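# Move the SOC bottle from fridge to bench, close door

## Task

From the bin inside the refrigerator, remove the bottle marked SOC and set it upright on the bench, keeping the other bottle upright inside the refrigerator, then close the refrigerator door. If neither bottle is marked SOC, remove nothing, close the door, and press the CALL key on the operator panel until it latches down. Pressing CALL wrongly is permanent.

## Robot and tools

Robot: two arms, left_arm and right_arm. Each sits on its own carriage on one floor track running along y at x = 0. left_rail is always the carriage on the +y side and carries left_arm. right_rail carries right_arm. Each arm base is at x = 0, y = its carriage position_m, z = 0.04 m, facing +x. Each arm has joints shoulder pan, shoulder lift, elbow, wrist 1, wrist 2 and wrist 3, plus a parallel gripper.

Frame: one scene frame fixed to the table. Table top is z = 0, +z up, +x is the direction the arms face, +y is to their left, y = 0 is mid-track. The table edge is at x = 0.17 m. Reported gripper positions (metres), quaternions (wxyz) and velocities use this frame and may be off by a few centimetres, more when the arm is far out. end_effector_position is the point between the closed pads. The fingers point along the gripper's +z and close along its y. A block sticks out about 10 cm along gripper +x.

execute_actions: actions is a list holding one action (an empty list sends nothing and returns images). cameras picks images by name, ["all"] or []. An action can contain:
- rows: 1 to 15 rows, each applied for one 1/30 s step. Every row is a single list of 18 numbers in [-1, 1] covering both arms: left_arm shoulder pan, shoulder lift, elbow, wrist 1, wrist 2, wrist 3, gripper position, force_limit, speed; then the same nine for right_arm. The six joint numbers are offsets, not poses: they are measured from that arm's Joint targets as they were when the action began (not from the previous row), scaled so 1.0 = 1.481 rad for shoulder pan and shoulder lift and 2.222 rad for elbow and the three wrists. Sending the same offset in a later call moves the joint further. Joint ranges: elbow -3.142 to 3.142 rad, all others -6.283 to 6.283; asking more than 0.010 rad beyond a limit gets the call refused. To keep an arm still, send zeros for its joints and repeat its last gripper numbers (0 is a real gripper command).
- steps: 1 to 450 control steps, at least one per row, default 15. After the last row the arm keeps heading for that row's target. Joint target speed is capped (1.7 rad/s shoulders, 2.55 rad/s others), motion lags the command by about 0.2 s, and big moves may need several calls; check Joint targets afterwards.
- until: stops the action early when all listed conditions hold; it reads only left_rail and right_rail fields (e.g. {"right_rail": {"position_status": ["!=", "moving"]}}), or {"all": {"status": "ended"}} / {"any": {"status": "ended"}}. Numbers need a comparison (=, !=, <, <=, >, >=).
- left_rail / right_rail: position_m is an absolute goal along y in metres (left_rail -0.8 to 1.5, right_rail -1.5 to 0.8), speed_m_s 0.01 to 1, acceleration_factor 0.1 to 1 (times 1.4 m/s2), or {"stop": true}. Send position_m, then wait with until on position_status. The arm rides along in its current pose, so let the carriage arrive before aiming the gripper. Keep carriages at least 0.78 m apart.

Gripper numbers: position +1 = open 140 mm, about -0.8 = pads touching, -1 = close until blocked. force_limit -1 to +1 sets squeeze (about 14 N to 58 N at slow close); speed -1 to +1 is about 30 to 250 mm/s, and faster closes grip harder. Both start at +1. After closing, confirm object_status = 2 (0 moving, 1 blocked opening, 2 blocked closing, 3 reached target or pads met). position_measured is in counts: 3 open, about 75 = 100 mm, 139 = 60 mm, 200 = 20 mm, 230 pads met. Grip with the outer quarter of the pads near the fingertips; nearer the palm the fingers fold and may hold a narrow bottle poorly. Fingertips pressed into a surface fold easily, so don't poke down onto things.

zoom_image: camera (cam_high, cam_low, cam_bench_left, cam_bench_mid, cam_bench_right, cam_left_wrist, cam_right_wrist) and region [x0, y0, x1, y1] in pixels of its latest image, at most 504 by 504. Use it to read bottle lettering.
zero_wrist_force: arm; subtracts the current Wrist force/torque reading from later ones.
finished_scene: ends the scene for good (scene 1, optional).

Results: Joint positions and Joint velocities per arm (rail in m first, then six joints in rad), Joint targets in the same order, joint torques (without rail), Wrist force and Wrist torque in gripper axes plus the peak since last shown, Motor temperatures, Tool commands, rail position_m, position_status (moving, done, contact_stop, time_out, stopped, stopped_with_arm, stopped_for_other_arm, stopped_for_other_carriage) and position_answer (taken / not_taken). "joint command not followed" means the clearance check held back some steps; "joint sent to its limit" means a joint was clipped.

Avoid: any object leaving the table (track and metal strip count as off) fails the job; don't drop the bottle or release it while moving; no hard hits on fixed or heavy things. Outside force near 150 N or joint torque past its limit (wrist joints about 32 to 34 N m, elbow 136) stops the arm for 10 s; when stuck, command targets back past the measured joints. Don't let the arms or grippers press on each other. Motors heating to 85 °C brake the arm, so don't hold loads stretched out for long. The scene keeps running while you think, and something may occasionally nudge loose objects.

Each tool is called as name([rows], argument=value, ...), one row to a line, values as JSON.

## Session

execute_actions(actions=[])

Scene clock: 0.00 s.
left_arm: end_effector_position=(+0.3563, +1.2877, +0.5790) position_measured=3 object_status=3 end_effector_quat_wxyz=(+0.000, +0.000, +1.000, +0.000) | right_arm: end_effector_position=(+0.3563, -1.3027, +0.5790) position_measured=3 object_status=3 end_effector_quat_wxyz=(+0.000, +0.000, +1.000, +0.000)
Joint positions: left_arm=[1.209 -0.28 -2.157 1.821 -1.235 -1.571 -0.28] | right_arm=[-1.381 -0.28 -2.157 1.821 -1.235 -1.571 -0.28]
Joint velocities: within noise
Joint torques (N m): no reading
Motor temperatures (°C): left_arm=[43 30 33 40 44 39] | right_arm=[34 39 27 41 45 31]
Wrist force (N): no reading
Wrist torque (N m): no reading
Wrist force, peak (N): no reading
Joint targets: left_arm=[1.209 -0.280 -2.157 1.821 -1.235 -1.571 -0.280] | right_arm=[-1.381 -0.280 -2.157 1.821 -1.235 -1.571 -0.280]
Tool commands: left_gripper/position=+1.0 left_gripper/force_limit=+1.0 left_gripper/speed=+1.0 right_gripper/position=+1.0 right_gripper/force_limit=+1.0 right_gripper/speed=+1.0
left_rail: position_m=1.209 position_status=done
right_rail: position_m=-1.381 position_status=done

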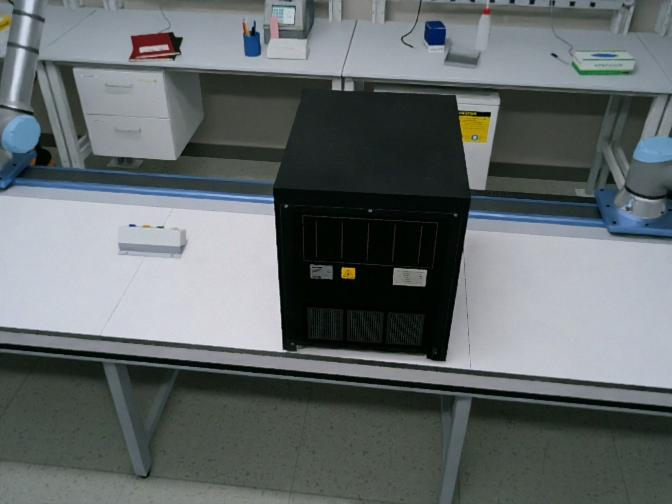

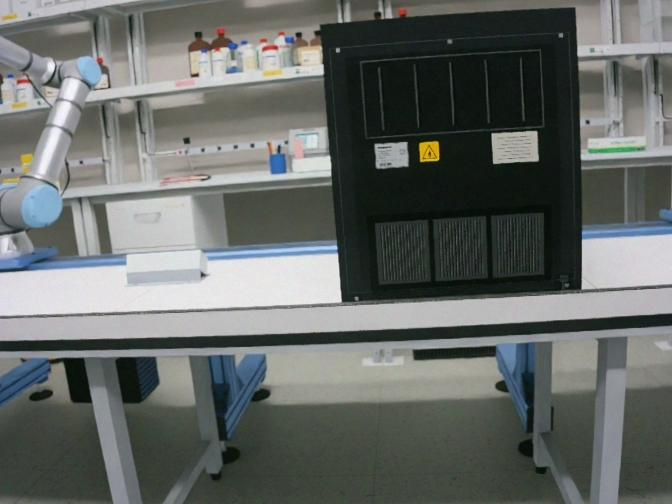

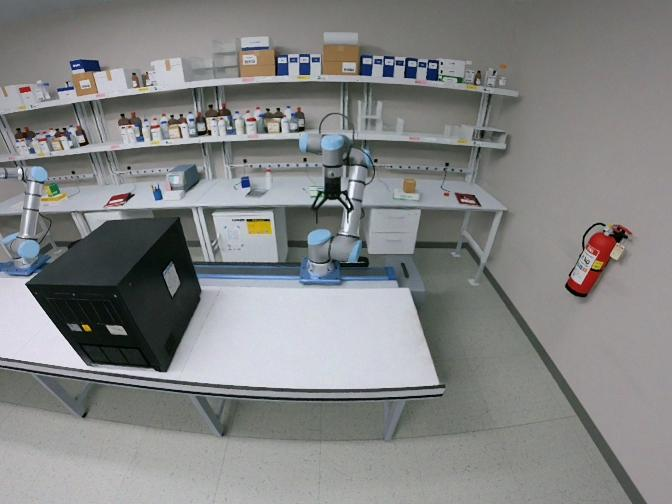

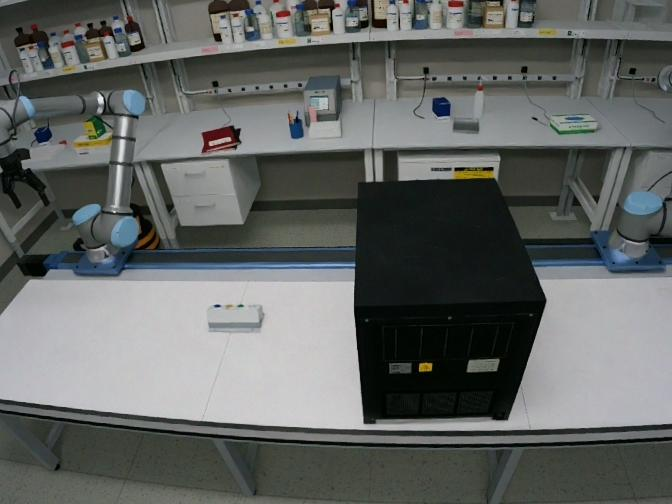

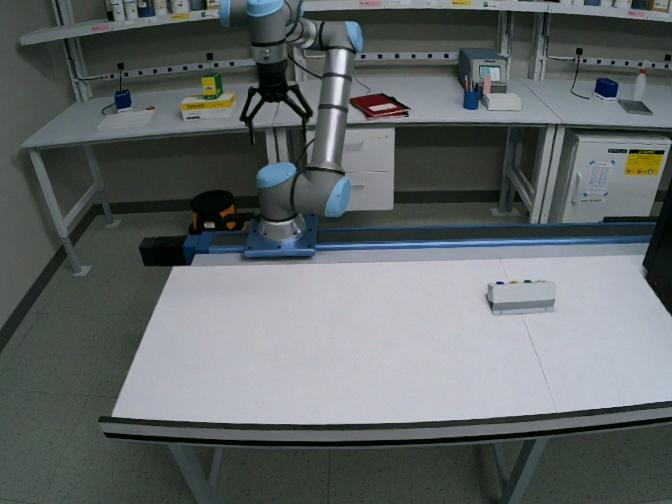

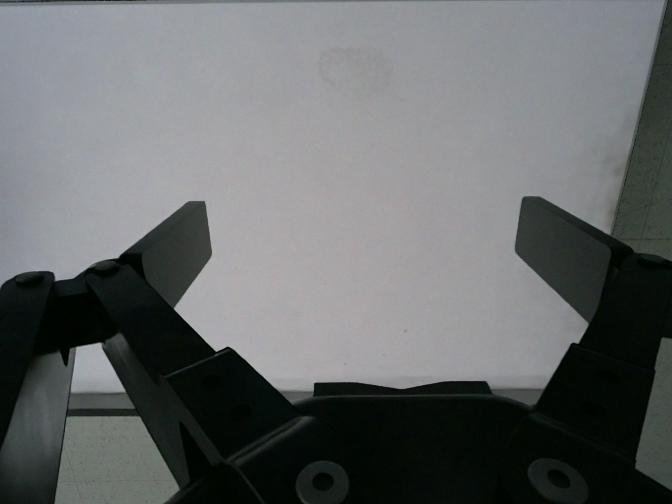

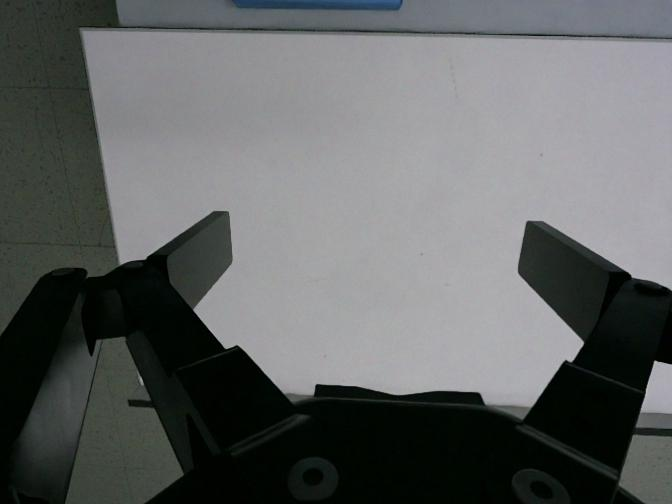

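execute_actions([
  {"rows":[[0,0,0,0,0,0,1,1,1,0.837,0.32,0.05,-0.617,-0.371,0.77,1,1,1]],"steps":50},
])

execute_actions([
  {"rows":[[0,0,0,0,0,0,1,1,1,0.837,0.32,0.05,-0.617,-0.371,0.77,1,1,1]],"steps":55},
])

execute_actions([
  {"right_rail":{"position_m":-0.6},"steps":120,"until":{"right_rail":{"position_status":["!=","moving"]}}},
], cameras=["cam_right_wrist"])

Scene clock: 63.87 s.
left_arm: end_effector_position=(+0.3563, +1.2877, +0.5790) position_measured=3 object_status=3 end_effector_quat_wxyz=(+0.000, +0.000, +1.000, +0.000) | right_arm: end_effector_position=(+0.4833, -0.8240, +0.6099) position_measured=3 object_status=3 end_effector_quat_wxyz=(+0.473, +0.347, +0.787, +0.190)
Joint positions: left_arm=[1.209 -0.28 -2.157 1.821 -1.235 -1.571 -0.28] | right_arm=[-1.381 0.959 -1.683 1.932 -2.606 -2.395 1.43]
Joint torques (N m): left_arm=[-0.51 -0.32 -52.78 -4.69 0.27 0.02] | right_arm=[8.73 -29.98 -39.02 -7.89 -4.55 3.18]
Wrist force (N): left_arm=[-0.1 0.2 -0.1] | right_arm=[0.3 -0.6 1.1]
Wrist torque (N m): left_arm=[0.05 0.02 0.00] | right_arm=[0.00 0.19 -0.02]
Wrist force, peak (N): left_arm=[-0.1 0.1 0.8] | right_arm=[14.5 -0.4 -15.2]
Joint targets: left_arm=[1.209 -0.280 -2.157 1.821 -1.235 -1.571 -0.280] | right_arm=[-1.381 0.959 -1.683 1.932 -2.606 -2.395 1.430]
left_rail: position_m=1.209 position_status=done
right_rail: position_m=-1.381 position_status=done

Scene clock: 65.90 s.
left_arm: end_effector_position=(+0.3563, +1.2877, +0.5790) position_measured=3 object_status=3 end_effector_quat_wxyz=(+0.000, +0.000, +1.000, +0.000) | right_arm: end_effector_position=(-0.0247, -0.7513, +0.5016) position_measured=3 object_status=3 end_effector_quat_wxyz=(+0.092, +0.649, +0.276, +0.703)
Joint positions: left_arm=[1.209 -0.28 -2.157 1.821 -1.235 -1.571 -0.28] | right_arm=[-1.381 1.877 -1.227 2.042 -3.78 -3.176 2.787]
Joint torques (N m): left_arm=[-1.15 0.44 -52.85 -5.09 0.2 -0.12] | right_arm=[9.93 -51.45 -32.01 -3.28 -3.2 3.26]
Wrist force (N): left_arm=[0.1 0.4 -0.3] | right_arm=[0.3 -2.1 0.0]
Wrist torque (N m): left_arm=[0.09 -0.03 0.00] | right_arm=[-0.44 -0.12 -0.10]
Wrist force, peak (N): left_arm=[-0.2 0.3 -0.7] | right_arm=[-22.9 6.1 -1.1]
Joint targets: left_arm=[1.209 -0.280 -2.157 1.821 -1.235 -1.571 -0.280] | right_arm=[-1.381 1.877 -1.227 2.042 -3.780 -3.176 2.787]
left_rail: position_m=1.209 position_status=done
right_rail: position_m=-1.381 position_status=done
led back after a hold (right arm): the arm was led back toward your command in small steps, so it may still be short of it.
joint command not followed: on one or more control steps a check withheld the commanded joint targets of the right arm, and it was not sent them on those steps.
cause: the commanded joint targets, or the way to them, would bring two parts of the arm too close to each other (its gripper and another part of the arm, with joints 5 (wrist 1) to 7 (wrist 3) between them, 15 mm apart when it was first held).

Scene clock: 67.77 s.
left_arm: end_effector_position=(+0.3563, +1.2877, +0.5790) position_measured=3 object_status=3 end_effector_quat_wxyz=(+0.000, +0.000, +1.000, +0.000) | right_arm: end_effector_position=(-0.0246, +0.0299, +0.5016) position_measured=3 object_status=3 end_effector_quat_wxyz=(+0.092, +0.649, +0.276, +0.703)
Joint positions: left_arm=[1.209 -0.28 -2.157 1.821 -1.235 -1.571 -0.28] | right_arm=[-0.6 1.877 -1.227 2.042 -3.78 -3.176 2.787]
Joint torques (N m): left_arm=[0.7 0.27 -52.81 -4.82 0.29 -0.08] | right_arm=[10.43 -73.38 -34.93 -2.95 0.98 3.56]
Wrist force (N): left_arm=[-0.2 0.3 -0.1] | right_arm=[0.3 -2.2 -0.3]
Wrist torque (N m): left_arm=[0.06 0.04 0.00] | right_arm=[-0.47 -0.12 -0.10]
Wrist force, peak (N): left_arm=[-0.4 0.4 -0.4] | right_arm=[1.3 -4.7 0.3]
Joint targets: left_arm=[1.209 -0.280 -2.157 1.821 -1.235 -1.571 -0.280] | right_arm=[-0.600 1.877 -1.227 2.042 -3.780 -3.176 2.787]
Tool commands: left_gripper/position=+1.0 left_gripper/force_limit=+1.0 left_gripper/speed=+1.0 right_gripper/position=+1.0 right_gripper/force_limit=+1.0 right_gripper/speed=+1.0
left_rail: position_m=1.209 position_status=done
right_rail: position_m=-0.600 position_status=done
camera_calibration:
cam_right_wrist: T_world_to_cam=[[0.294008, -0.795812, 0.529379, -0.212283], [-0.198767, -0.592656, -0.780545, 0.400396], [0.934907, 0.124263, -0.332427, 0.366542], [0, 0, 0, 1]] pos_world=[-0.200685, 0.0228113, 0.546754]
Images, in order (width x height): cam_right_wrist 672x504.

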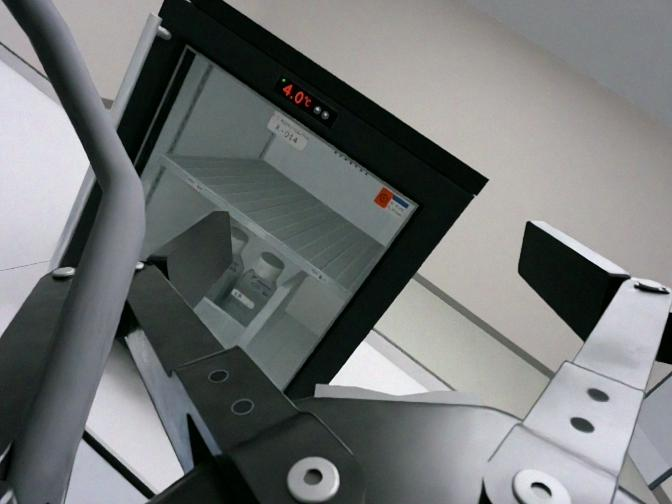

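zoom_image(camera="cam_right_wrist", region=[150, 60, 430, 400])

zoom_image(camera="cam_right_wrist", region=[200, 220, 320, 340])

execute_actions(actions=[], cameras=["cam_bench_mid", "cam_bench_left", "cam_bench_right"])

Scaled by 1.482 from the camera's 672x504 image, which has a finer 960x720 frame.

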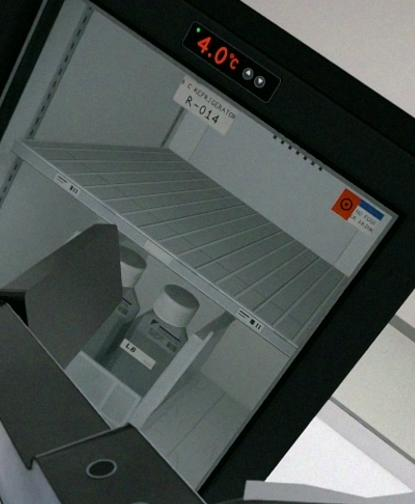

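Scaled by 4.200 from the camera's 672x504 image, which has a finer 960x720 frame.

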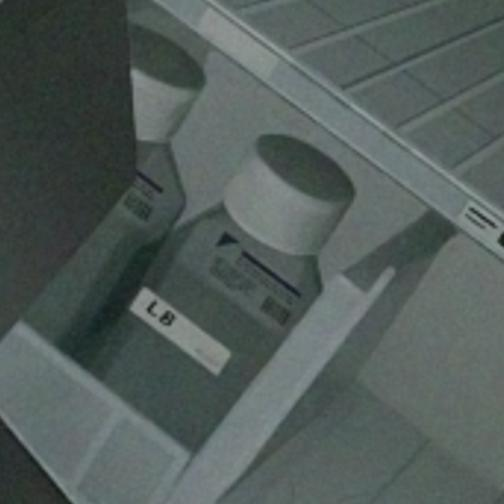

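Scene clock: 72.40 s.
left_arm: end_effector_position=(+0.3563, +1.2877, +0.5790) position_measured=3 object_status=3 end_effector_quat_wxyz=(+0.000, +0.000, +1.000, +0.000) | right_arm: end_effector_position=(-0.0247, +0.0299, +0.5016) position_measured=3 object_status=3 end_effector_quat_wxyz=(+0.092, +0.649, +0.276, +0.703)
Joint positions: left_arm=[1.209 -0.28 -2.157 1.821 -1.235 -1.571 -0.28] | right_arm=[-0.6 1.877 -1.227 2.042 -3.78 -3.176 2.787]
Joint velocities: within noise
Joint torques (N m): left_arm=[0.92 -0.7 -53.26 -5.14 0.22 -0.07] | right_arm=[6.63 -64.77 -33.69 -3.38 -0.07 2.23]
Motor temperatures (°C): left_arm=[43 30 33 40 43 39] | right_arm=[34 39 27 41 45 30]
Wrist force (N): left_arm=[-0.3 0.0 -0.2] | right_arm=[0.2 -2.2 -0.2]
Wrist torque (N m): left_arm=[0.01 0.07 0.00] | right_arm=[-0.46 -0.09 -0.10]
Wrist force, peak (N): left_arm=[-0.8 0.4 -0.5] | right_arm=[0.5 -2.6 -0.3]
Joint targets: left_arm=[1.209 -0.280 -2.157 1.821 -1.235 -1.571 -0.280] | right_arm=[-0.600 1.877 -1.227 2.042 -3.780 -3.176 2.787]
Tool commands: left_gripper/position=+1.0 left_gripper/force_limit=+1.0 left_gripper/speed=+1.0 right_gripper/position=+1.0 right_gripper/force_limit=+1.0 right_gripper/speed=+1.0
left_rail: position_m=1.209 position_status=done
right_rail: position_m=-0.600 position_status=done
Images, in order (width x height): cam_bench_left 672x504, cam_bench_mid 672x504, cam_bench_right 672x504.

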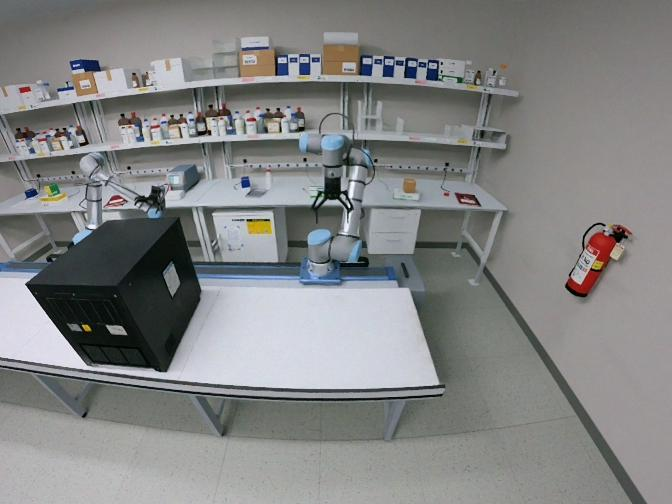

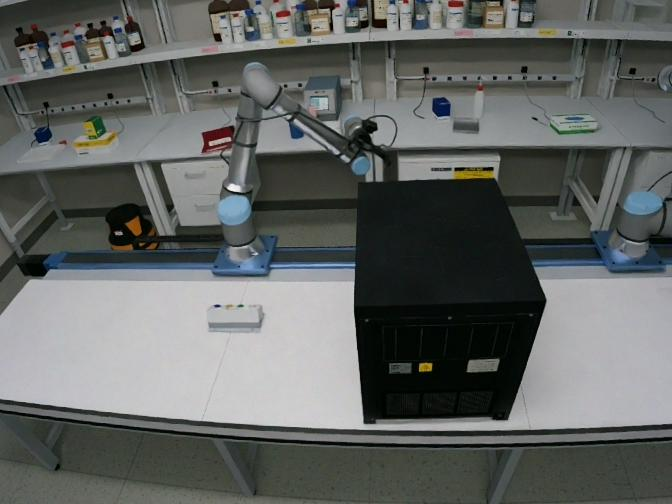

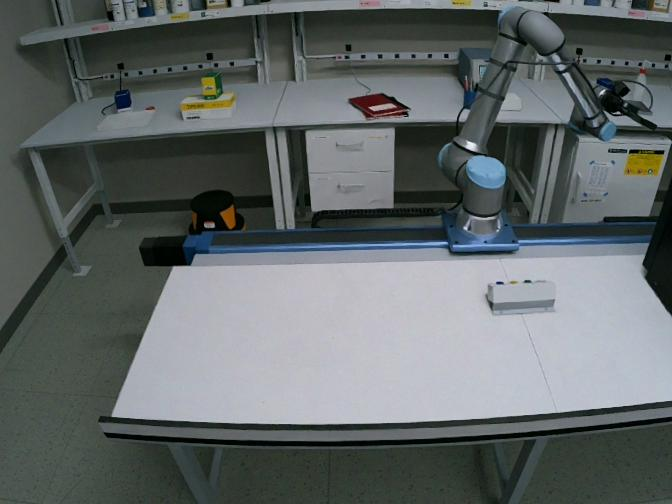

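execute_actions([
  {"right_rail":{"position_m":-0.38,"speed_m_s":0.4},"steps":120,"until":{"right_rail":{"position_status":["!=","moving"]}}},
], cameras=["cam_right_wrist"])

zoom_image(camera="cam_right_wrist", region=[20, 20, 420, 420])

Scene clock: 78.13 s.
left_arm: end_effector_position=(+0.3563, +1.2877, +0.5790) position_measured=3 object_status=3 end_effector_quat_wxyz=(+0.000, +0.000, +1.000, +0.000) | right_arm: end_effector_position=(-0.0247, +0.2499, +0.5016) position_measured=3 object_status=3 end_effector_quat_wxyz=(+0.092, +0.649, +0.276, +0.703)
Joint positions: left_arm=[1.209 -0.28 -2.157 1.821 -1.235 -1.571 -0.28] | right_arm=[-0.38 1.877 -1.227 2.042 -3.78 -3.176 2.787]
Joint torques (N m): left_arm=[0.83 0.36 -53.82 -5.08 0.04 -0.27] | right_arm=[-9.57 -73 -34.73 1.15 0.37 1.44]
Wrist force (N): left_arm=[-0.4 0.0 -0.2] | right_arm=[0.3 -2.3 -0.3]
Wrist torque (N m): left_arm=[0.00 0.09 0.00] | right_arm=[-0.48 -0.13 -0.10]
Wrist force, peak (N): left_arm=[-0.7 0.3 -0.1] | right_arm=[1.4 -4.6 0.3]
Joint targets: left_arm=[1.209 -0.280 -2.157 1.821 -1.235 -1.571 -0.280] | right_arm=[-0.380 1.877 -1.227 2.042 -3.780 -3.176 2.787]
Tool commands: left_gripper/position=+1.0 left_gripper/force_limit=+1.0 left_gripper/speed=+1.0 right_gripper/position=+1.0 right_gripper/force_limit=+1.0 right_gripper/speed=+1.0
left_rail: position_m=1.209 position_status=done
right_rail: position_m=-0.380 speed_m_s=0.40 position_status=done
camera_calibration:
cam_right_wrist: T_world_to_cam=[[0.294013, -0.795796, 0.529401, -0.0371374], [-0.198759, -0.592678, -0.78053, 0.530681], [0.934907, 0.124263, -0.332427, 0.339265], [0, 0, 0, 1]] pos_world=[-0.200785, 0.242811, 0.546654]
Images, in order (width x height): cam_right_wrist 672x504.

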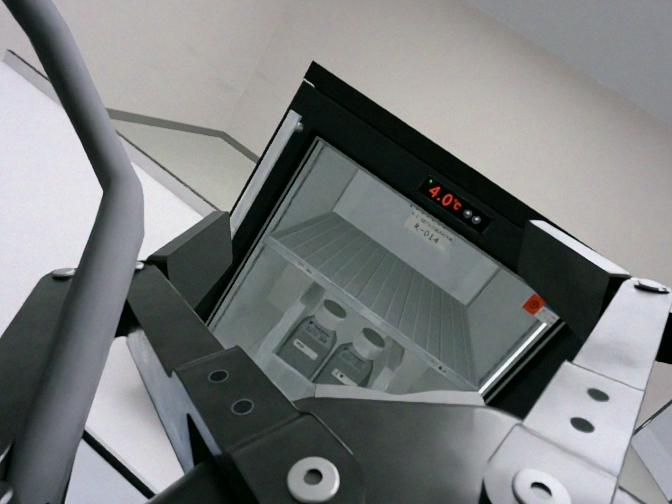

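Scaled by 1.260 from the camera's 672x504 image, which has a finer 960x720 frame.

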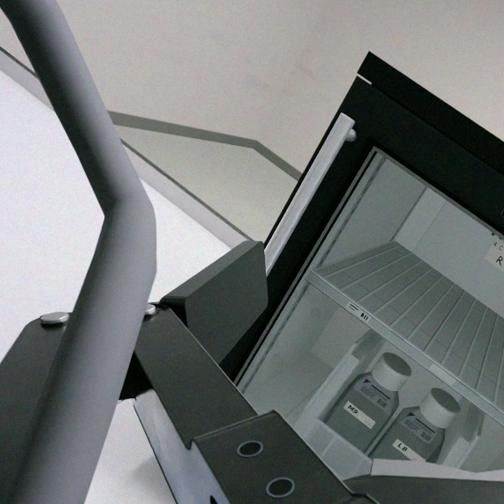

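zoom_image(camera="cam_right_wrist", region=[270, 290, 390, 390])

zoom_image(camera="cam_right_wrist", region=[280, 320, 330, 365])

Scaled by 4.200 from the camera's 672x504 image, which has a finer 960x720 frame.

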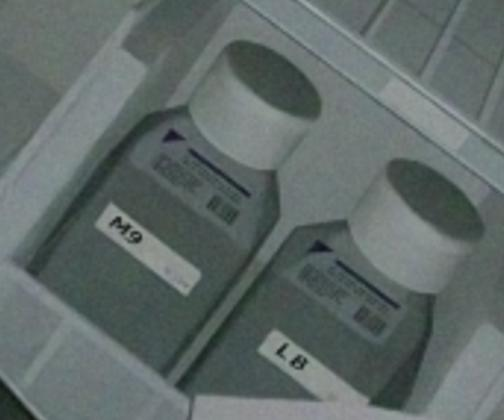

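Scaled by 10.080 from the camera's 672x504 image, which has a finer 960x720 frame.

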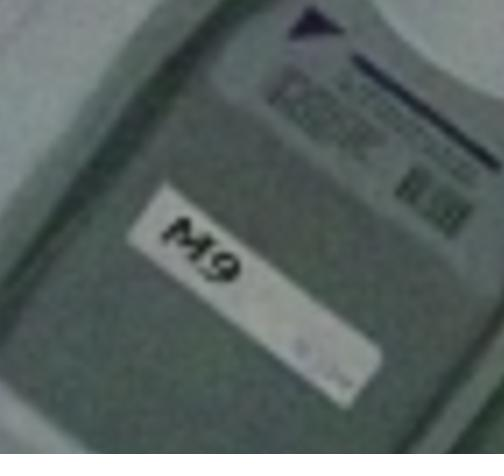

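zoom_image(camera="cam_right_wrist", region=[220, 50, 420, 200])

zoom_image(camera="cam_right_wrist", region=[470, 200, 670, 400])

Scaled by 2.520 from the camera's 672x504 image, which has a finer 960x720 frame.

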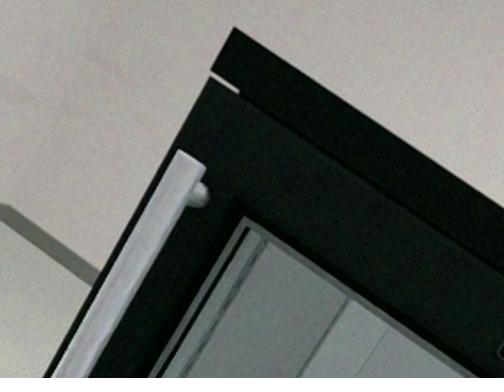

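Scaled by 2.520 from the camera's 672x504 image, which has a finer 960x720 frame.

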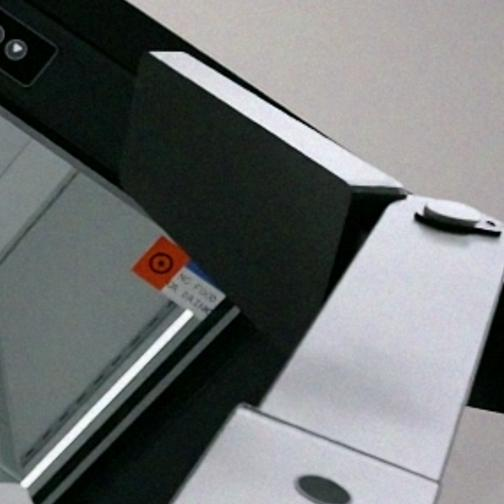

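execute_actions(actions=[], cameras=["cam_bench_left", "cam_bench_mid", "cam_high", "cam_bench_right"])

zoom_image(camera="cam_bench_left", region=[130, 210, 230, 310])

zoom_image(camera="cam_bench_mid", region=[190, 290, 280, 350])

zoom_image(camera="cam_bench_right", region=[470, 260, 580, 330])

Scene clock: 89.87 s.
left_arm: end_effector_position=(+0.3563, +1.2877, +0.5790) position_measured=3 object_status=3 end_effector_quat_wxyz=(+0.000, +0.000, +1.000, +0.000) | right_arm: end_effector_position=(-0.0247, +0.2499, +0.5016) position_measured=3 object_status=3 end_effector_quat_wxyz=(+0.092, +0.649, +0.276, +0.703)
Joint positions: left_arm=[1.209 -0.28 -2.157 1.821 -1.235 -1.571 -0.28] | right_arm=[-0.38 1.877 -1.227 2.042 -3.78 -3.176 2.787]
Joint velocities: within noise
Joint torques (N m): left_arm=[0.41 -0.11 -53.8 -5.37 -0.06 -0.23] | right_arm=[-12.81 -73.95 -33.56 1.31 -0.19 -0.91]
Motor temperatures (°C): left_arm=[42 29 33 40 43 39] | right_arm=[33 39 27 41 45 30]
Wrist force (N): left_arm=[0.0 0.1 -0.3] | right_arm=[0.1 -2.2 -0.3]
Wrist torque (N m): left_arm=[0.02 0.00 0.00] | right_arm=[-0.46 -0.09 -0.09]
Wrist force, peak (N): left_arm=[-0.8 -0.7 -0.3] | right_arm=[0.3 -2.6 -0.2]
Joint targets: left_arm=[1.209 -0.280 -2.157 1.821 -1.235 -1.571 -0.280] | right_arm=[-0.380 1.877 -1.227 2.042 -3.780 -3.176 2.787]
Tool commands: left_gripper/position=+1.0 left_gripper/force_limit=+1.0 left_gripper/speed=+1.0 right_gripper/position=+1.0 right_gripper/force_limit=+1.0 right_gripper/speed=+1.0
left_rail: position_m=1.209 position_status=done
right_rail: position_m=-0.380 speed_m_s=0.40 position_status=done
Images, in order (width x height): cam_high 672x504, cam_bench_left 672x504, cam_bench_mid 672x504, cam_bench_right 672x504.

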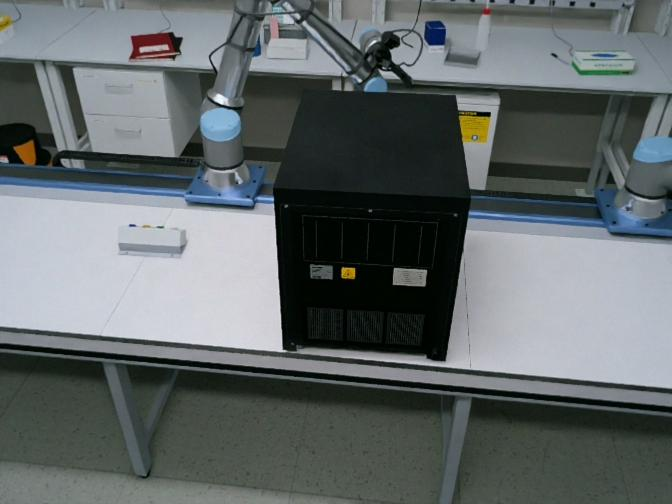

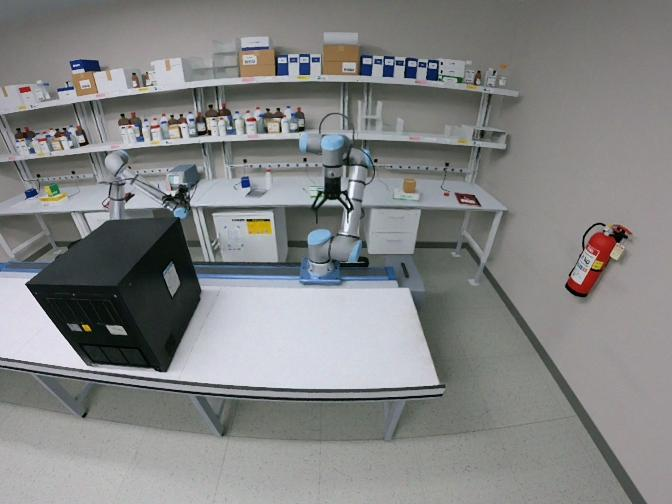

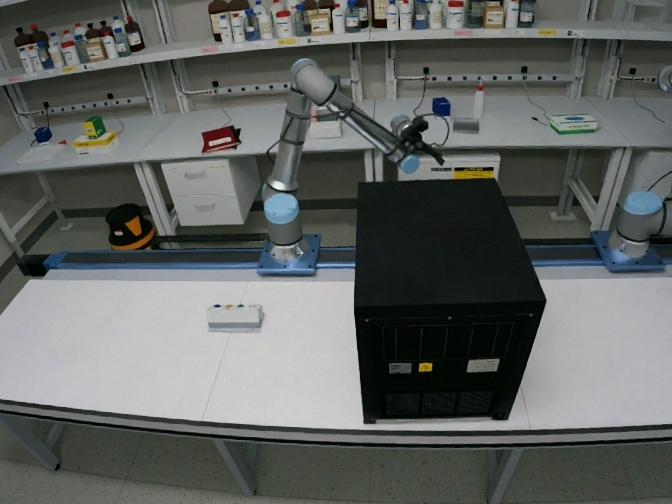

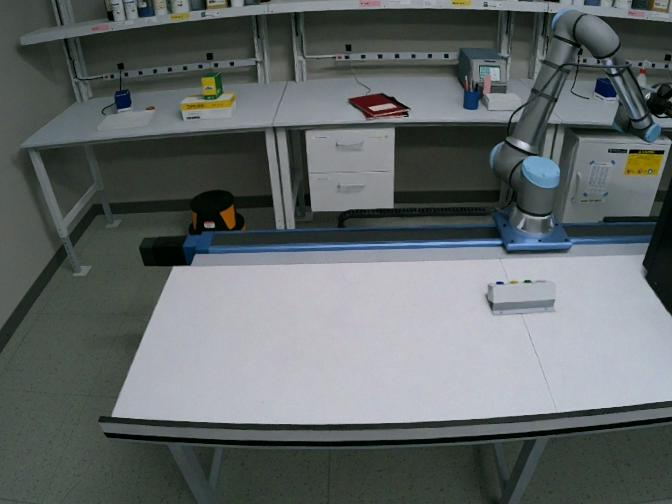

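Scaled by 5.040 from the camera's 672x504 image, which has a finer 960x720 frame.

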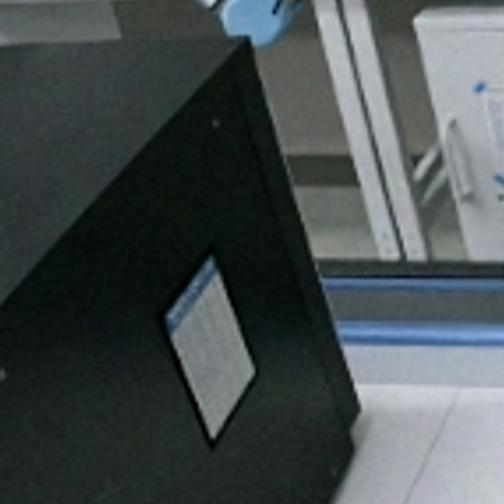

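Scaled by 5.600 from the camera's 672x504 image, which has a finer 960x720 frame.

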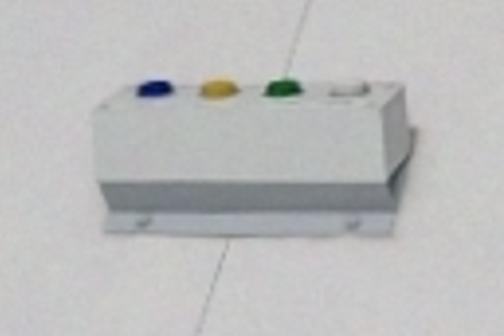

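Scaled by 4.582 from the camera's 672x504 image, which has a finer 960x720 frame.

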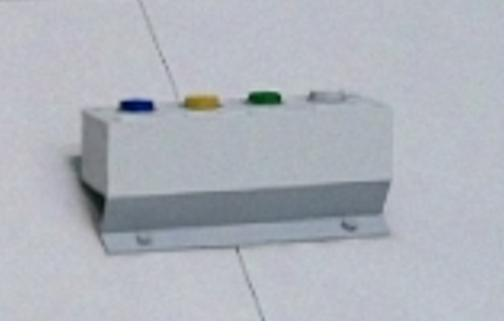

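execute_actions([
  {"right_rail":{"position_m":0.05,"speed_m_s":0.5},"steps":120,"until":{"right_rail":{"position_status":["!=","moving"]}}},
], cameras=["cam_right_wrist"])

zoom_image(camera="cam_right_wrist", region=[400, 100, 672, 400])

Scene clock: 107.23 s.
left_arm: end_effector_position=(+0.3563, +1.2877, +0.5790) position_measured=3 object_status=3 end_effector_quat_wxyz=(+0.000, +0.000, +1.000, +0.000) | right_arm: end_effector_position=(-0.0247, +0.6799, +0.5016) position_measured=3 object_status=3 end_effector_quat_wxyz=(+0.092, +0.649, +0.276, +0.703)
Joint positions: left_arm=[1.209 -0.28 -2.157 1.821 -1.235 -1.571 -0.28] | right_arm=[0.05 1.877 -1.227 2.042 -3.78 -3.176 2.787]
Joint torques (N m): left_arm=[-0.12 -0.38 -55.3 -5.56 0.44 -0.19] | right_arm=[-2.78 -74.95 -35.83 0.25 -0.16 -2.29]
Wrist force (N): left_arm=[0.0 0.3 -0.2] | right_arm=[0.0 -2.2 -0.1]
Wrist torque (N m): left_arm=[0.06 0.01 0.00] | right_arm=[-0.45 -0.06 -0.10]
Wrist force, peak (N): left_arm=[-0.5 0.7 0.0] | right_arm=[1.5 -4.5 0.5]
Joint targets: left_arm=[1.209 -0.280 -2.157 1.821 -1.235 -1.571 -0.280] | right_arm=[0.050 1.877 -1.227 2.042 -3.780 -3.176 2.787]
Tool commands: left_gripper/position=+1.0 left_gripper/force_limit=+1.0 left_gripper/speed=+1.0 right_gripper/position=+1.0 right_gripper/force_limit=+1.0 right_gripper/speed=+1.0
left_rail: position_m=1.209 position_status=done
right_rail: position_m=0.050 speed_m_s=0.50 position_status=done
camera_calibration:
cam_right_wrist: T_world_to_cam=[[0.294022, -0.795765, 0.529442, 0.304984], [-0.198744, -0.59272, -0.780502, 0.785568], [0.934907, 0.124262, -0.332426, 0.285739], [0, 0, 0, 1]] pos_world=[-0.200685, 0.672811, 0.546653]
Images, in order (width x height): cam_right_wrist 672x504.

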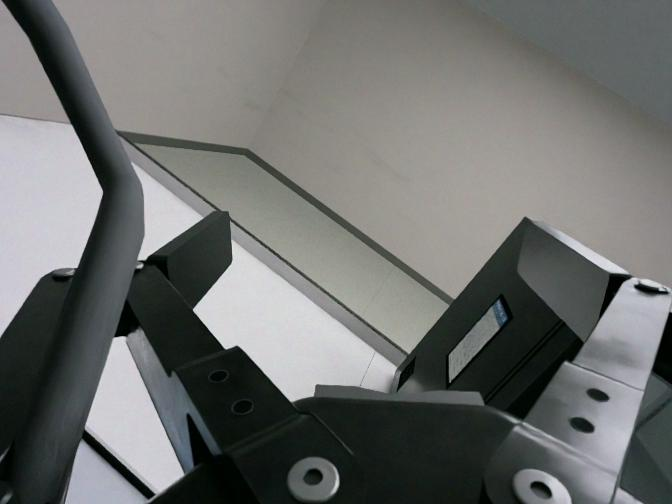

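Scaled by 1.680 from the camera's 672x504 image, which has a finer 960x720 frame.

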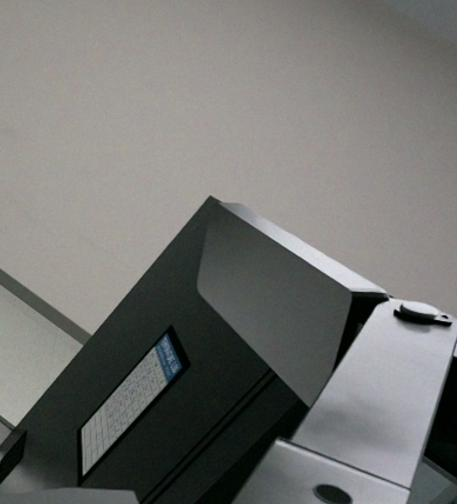

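execute_actions([
  {"rows":[[0,0,0,0,0,0,1,1,1,0,0,0,0,0,0,-0.78,-1,-0.3]],"steps":60},
], cameras=["cam_right_wrist"])

zoom_image(camera="cam_right_wrist", region=[400, 200, 672, 450])

Scene clock: 115.20 s.
left_arm: end_effector_position=(+0.3563, +1.2877, +0.5790) position_measured=3 object_status=3 end_effector_quat_wxyz=(+0.000, +0.000, +1.000, +0.000) | right_arm: end_effector_position=(-0.0247, +0.6799, +0.5016) position_measured=227 object_status=3 end_effector_quat_wxyz=(+0.092, +0.649, +0.276, +0.703)
Joint positions: left_arm=[1.209 -0.28 -2.157 1.821 -1.235 -1.571 -0.28] | right_arm=[0.05 1.877 -1.227 2.042 -3.78 -3.176 2.787]
Joint torques (N m): left_arm=[-0.32 -0.91 -55.32 -5.38 0.04 -0.25] | right_arm=[9.4 -74.7 -35.52 -2.66 -0.53 -2.18]
Wrist force (N): left_arm=[0.1 0.1 0.1] | right_arm=[0.2 -2.1 -0.1]
Wrist torque (N m): left_arm=[0.01 -0.01 0.00] | right_arm=[-0.39 -0.16 -0.10]
Wrist force, peak (N): left_arm=[-0.5 0.6 -0.4] | right_arm=[0.3 -2.6 -0.1]
Joint targets: left_arm=[1.209 -0.280 -2.157 1.821 -1.235 -1.571 -0.280] | right_arm=[0.050 1.877 -1.227 2.042 -3.780 -3.176 2.787]
left_rail: position_m=1.209 position_status=done
right_rail: position_m=0.050 speed_m_s=0.50 position_status=done
camera_calibration:
cam_right_wrist: T_world_to_cam=[[0.294008, -0.795812, 0.529379, 0.304995], [-0.198767, -0.592656, -0.780545, 0.785622], [0.934907, 0.124263, -0.332427, 0.285771], [0, 0, 0, 1]] pos_world=[-0.200685, 0.672811, 0.546754]
Images, in order (width x height): cam_right_wrist 672x504.

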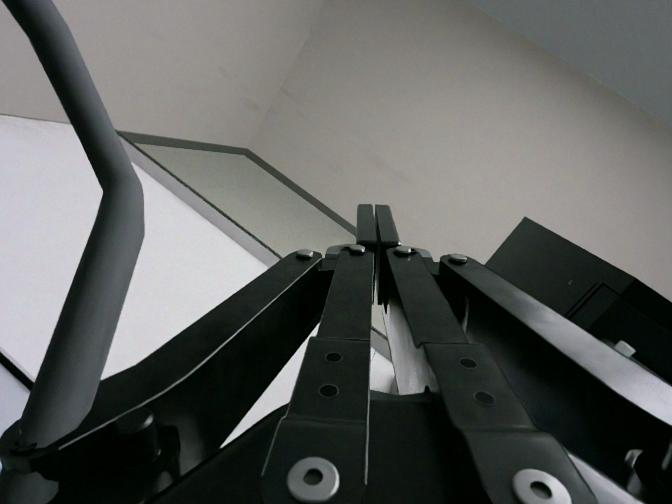

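Scaled by 1.853 from the camera's 672x504 image, which has a finer 960x720 frame.

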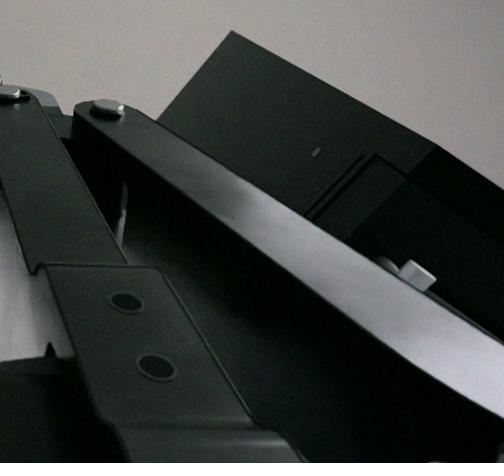

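zoom_image(camera="cam_right_wrist", region=[550, 260, 672, 360])

Scaled by 4.131 from the camera's 672x504 image, which has a finer 960x720 frame.

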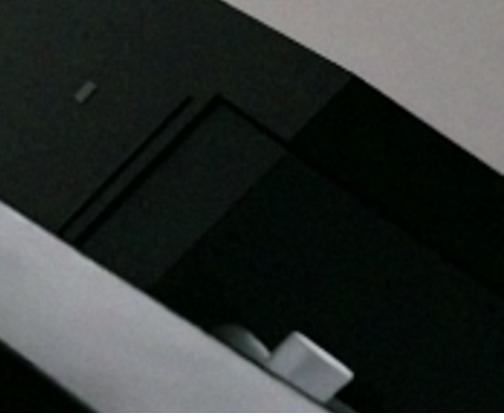

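execute_actions([
  {"right_rail":{"position_m":-0.9,"speed_m_s":0.7},"steps":120,"until":{"right_rail":{"position_status":["!=","moving"]}}},
])

execute_actions([
  {"rows":[[0,0,0,0,0,0,1,1,1,-0.7282,-0.314,-0.0497,0.5727,0.3612,-0.6901,-0.78,-1,-0.3]],"steps":45},
])

execute_actions([
  {"rows":[[0,0,0,0,0,0,1,1,1,-0.7283,-0.314,-0.0498,0.5727,0.3611,-0.6902,-0.78,-1,-0.3]],"steps":50},
])

execute_actions([
  {"right_rail":{"position_m":-0.6,"speed_m_s":0.7},"steps":120,"until":{"right_rail":{"position_status":["!=","moving"]}}},
], cameras=["cam_right_wrist"])

Scene clock: 130.10 s.
left_arm: end_effector_position=(+0.3563, +1.2877, +0.5790) position_measured=3 object_status=3 end_effector_quat_wxyz=(+0.000, +0.000, +1.000, +0.000) | right_arm: end_effector_position=(-0.0247, -0.2701, +0.5017) position_measured=227 object_status=3 end_effector_quat_wxyz=(+0.092, +0.649, +0.276, +0.703)
Joint positions: left_arm=[1.209 -0.28 -2.157 1.821 -1.235 -1.571 -0.28] | right_arm=[-0.9 1.877 -1.227 2.042 -3.78 -3.176 2.787]
Joint torques (N m): left_arm=[0.45 -1.18 -56.01 -5.98 0.12 -0.24] | right_arm=[-8.45 -56.16 -34.61 -0.26 -1.64 -2.58]
Wrist force (N): left_arm=[-0.5 0.2 -0.1] | right_arm=[0.1 -2.4 -0.4]
Wrist torque (N m): left_arm=[0.04 0.10 0.00] | right_arm=[-0.47 -0.13 -0.10]
Wrist force, peak (N): left_arm=[-0.4 0.4 -0.7] | right_arm=[1.7 -5.1 0.7]
Joint targets: left_arm=[1.209 -0.280 -2.157 1.821 -1.235 -1.571 -0.280] | right_arm=[-0.900 1.877 -1.227 2.042 -3.780 -3.176 2.787]
Tool commands: left_gripper/position=+1.0 left_gripper/force_limit=+1.0 left_gripper/speed=+1.0 right_gripper/position=-0.78 right_gripper/force_limit=-1.0 right_gripper/speed=-0.3
left_rail: position_m=1.209 position_status=done
right_rail: position_m=-0.900 speed_m_s=0.70 position_status=done

Scene clock: 131.80 s.
left_arm: end_effector_position=(+0.3563, +1.2877, +0.5790) position_measured=3 object_status=3 end_effector_quat_wxyz=(+0.000, +0.000, +1.000, +0.000) | right_arm: end_effector_position=(+0.5567, -0.4304, +0.5888) position_measured=227 object_status=3 end_effector_quat_wxyz=(+0.477, +0.325, +0.813, +0.078)
Joint positions: left_arm=[1.209 -0.28 -2.157 1.821 -1.235 -1.571 -0.28] | right_arm=[-0.9 0.798 -1.692 1.931 -2.507 -2.374 1.254]
Joint torques (N m): left_arm=[-0.77 -1.63 -56.35 -5.9 -0.26 -0.39] | right_arm=[-17.7 -49.88 -66.64 -1.84 0.68 -3.28]
Wrist force (N): left_arm=[0.1 0.1 0.0] | right_arm=[0.8 -2.1 1.8]
Wrist torque (N m): left_arm=[0.03 -0.01 0.00] | right_arm=[-0.29 0.13 0.19]
Wrist force, peak (N): left_arm=[-0.2 0.7 -0.4] | right_arm=[-15.5 -7.7 -12.7]
Joint targets: left_arm=[1.209 -0.280 -2.157 1.821 -1.235 -1.571 -0.280] | right_arm=[-0.900 0.798 -1.692 1.931 -2.507 -2.374 1.254]
left_rail: position_m=1.209 position_status=done
right_rail: position_m=-0.900 speed_m_s=0.70 position_status=done

Scene clock: 133.67 s.
left_arm: end_effector_position=(+0.3563, +1.2877, +0.5790) position_measured=3 object_status=3 end_effector_quat_wxyz=(+0.000, +0.000, +1.000, +0.000) | right_arm: end_effector_position=(+0.3560, -0.8216, +0.5791) position_measured=227 object_status=3 end_effector_quat_wxyz=(+0.000, +0.000, +1.000, +0.000)
Joint positions: left_arm=[1.209 -0.28 -2.157 1.821 -1.235 -1.571 -0.28] | right_arm=[-0.9 -0.281 -2.157 1.821 -1.235 -1.571 -0.28]
Joint torques (N m): left_arm=[-0.77 -0.79 -56.45 -5.97 -0.14 -0.47] | right_arm=[-17.36 -7.87 -64.01 -1.19 2.15 -3.21]
Wrist force (N): left_arm=[-0.1 0.3 -0.1] | right_arm=[-0.3 -1.9 -0.2]
Wrist torque (N m): left_arm=[0.06 0.02 0.00] | right_arm=[-0.42 0.07 0.06]
Wrist force, peak (N): left_arm=[-0.5 0.6 0.5] | right_arm=[23.4 -2.7 9.8]
Joint targets: left_arm=[1.209 -0.280 -2.157 1.821 -1.235 -1.571 -0.280] | right_arm=[-0.900 -0.281 -2.157 1.821 -1.235 -1.571 -0.280]
left_rail: position_m=1.209 position_status=done
right_rail: position_m=-0.900 speed_m_s=0.70 position_status=done

Scene clock: 134.97 s.
left_arm: end_effector_position=(+0.3563, +1.2877, +0.5790) position_measured=3 object_status=3 end_effector_quat_wxyz=(+0.000, +0.000, +1.000, +0.000) | right_arm: end_effector_position=(+0.3560, -0.5216, +0.5791) position_measured=227 object_status=3 end_effector_quat_wxyz=(+0.000, +0.000, +1.000, +0.000)
Joint positions: left_arm=[1.209 -0.28 -2.157 1.821 -1.235 -1.571 -0.28] | right_arm=[-0.6 -0.281 -2.157 1.821 -1.235 -1.571 -0.28]
Joint torques (N m): left_arm=[-0.14 -3.13 -56.92 -5.93 -0.06 -0.44] | right_arm=[-10.99 10.79 -56.88 -1.86 -0.5 -3.35]
Wrist force (N): left_arm=[0.1 0.5 -0.3] | right_arm=[-0.3 -1.7 -0.5]
Wrist torque (N m): left_arm=[0.09 0.00 0.00] | right_arm=[-0.37 0.06 0.07]
Wrist force, peak (N): left_arm=[0.0 0.7 0.3] | right_arm=[-0.4 -5.5 -0.1]
Joint targets: left_arm=[1.209 -0.280 -2.157 1.821 -1.235 -1.571 -0.280] | right_arm=[-0.600 -0.281 -2.157 1.821 -1.235 -1.571 -0.280]
Tool commands: left_gripper/position=+1.0 left_gripper/force_limit=+1.0 left_gripper/speed=+1.0 right_gripper/position=-0.78 right_gripper/force_limit=-1.0 right_gripper/speed=-0.3
left_rail: position_m=1.209 position_status=done
right_rail: position_m=-0.600 speed_m_s=0.70 position_status=done
camera_calibration:
cam_right_wrist: T_world_to_cam=[[-0.0265806, 0.996964, -0.0731827, 0.594138], [0.933337, 0.05097, 0.355365, -0.515527], [0.358017, -0.0588582, -0.931858, 0.562002], [0, 0, 0, 1]] pos_world=[0.295747, -0.53298, 0.750388]
Images, in order (width x height): cam_right_wrist 672x504.

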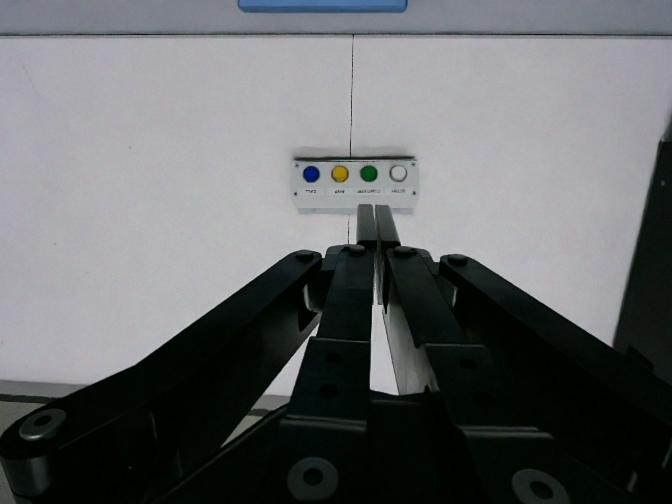

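zoom_image(camera="cam_right_wrist", region=[290, 150, 420, 215])

Scaled by 3.877 from the camera's 672x504 image, which has a finer 960x720 frame.

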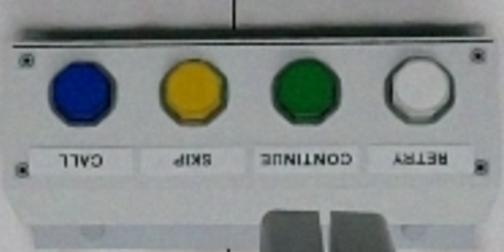

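execute_actions(actions=[], cameras=["cam_low", "cam_high", "cam_bench_left"])

zoom_image(camera="cam_low", region=[115, 235, 225, 300])

zoom_image(camera="cam_high", region=[105, 210, 205, 270])

Scene clock: 154.77 s.
left_arm: end_effector_position=(+0.3563, +1.2877, +0.5790) position_measured=3 object_status=3 end_effector_quat_wxyz=(+0.000, +0.000, +1.000, +0.000) | right_arm: end_effector_position=(+0.3560, -0.5216, +0.5791) position_measured=227 object_status=3 end_effector_quat_wxyz=(+0.000, +0.000, +1.000, +0.000)
Joint positions: left_arm=[1.209 -0.28 -2.157 1.821 -1.235 -1.571 -0.28] | right_arm=[-0.6 -0.281 -2.157 1.821 -1.235 -1.571 -0.28]
Joint velocities: within noise
Joint torques (N m): left_arm=[0.07 -5.34 -57.02 -6.08 0.01 -0.19] | right_arm=[4.04 15.89 -37.06 -7 -1.68 -2.61]
Motor temperatures (°C): left_arm=[42 29 33 39 43 39] | right_arm=[33 39 27 40 45 30]
Wrist force (N): left_arm=[0.0 0.2 -0.1] | right_arm=[-0.6 -1.8 0.0]
Wrist torque (N m): left_arm=[0.04 -0.01 0.00] | right_arm=[-0.41 0.13 0.07]
Wrist force, peak (N): left_arm=[-0.1 0.9 -0.1] | right_arm=[-0.2 -2.2 -0.5]
Joint targets: left_arm=[1.209 -0.280 -2.157 1.821 -1.235 -1.571 -0.280] | right_arm=[-0.600 -0.281 -2.157 1.821 -1.235 -1.571 -0.280]
Tool commands: left_gripper/position=+1.0 left_gripper/force_limit=+1.0 left_gripper/speed=+1.0 right_gripper/position=-0.78 right_gripper/force_limit=-1.0 right_gripper/speed=-0.3
left_rail: position_m=1.209 position_status=done
right_rail: position_m=-0.600 speed_m_s=0.70 position_status=done
Images, in order (width x height): cam_high 672x504, cam_low 672x504, cam_bench_left 672x504.

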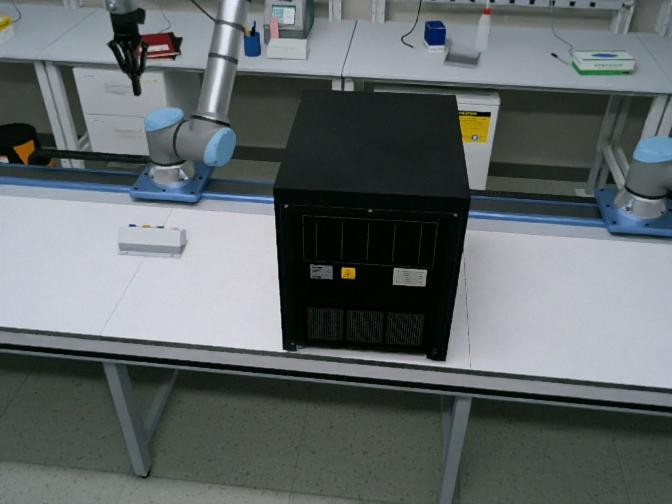

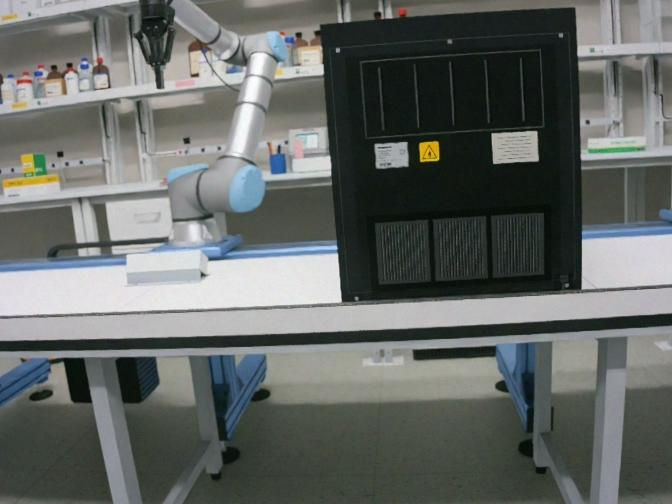

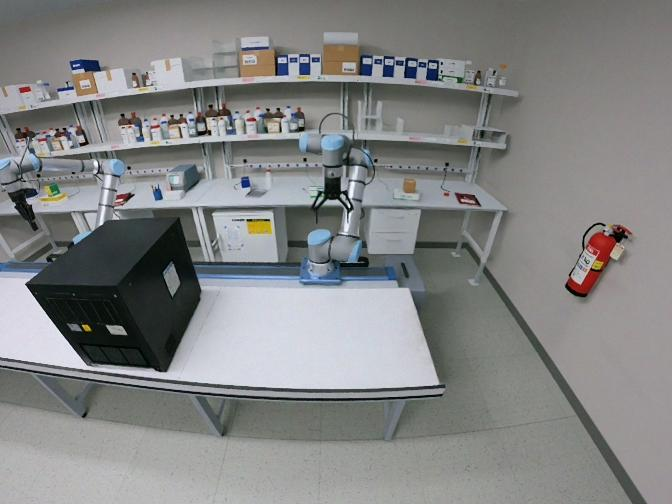

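Scaled by 4.582 from the camera's 672x504 image, which has a finer 960x720 frame.

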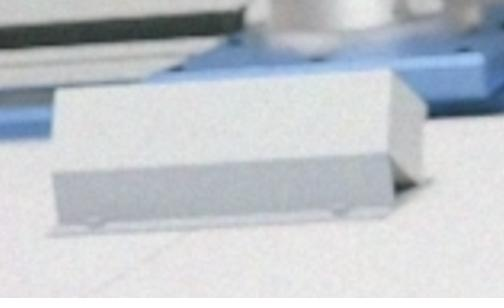

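Scaled by 5.040 from the camera's 672x504 image, which has a finer 960x720 frame.

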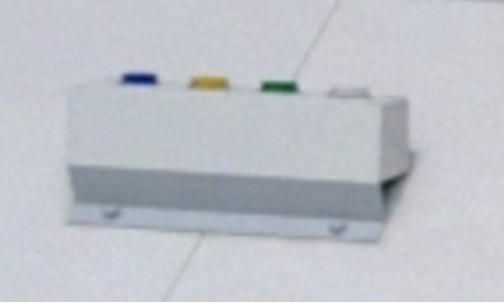

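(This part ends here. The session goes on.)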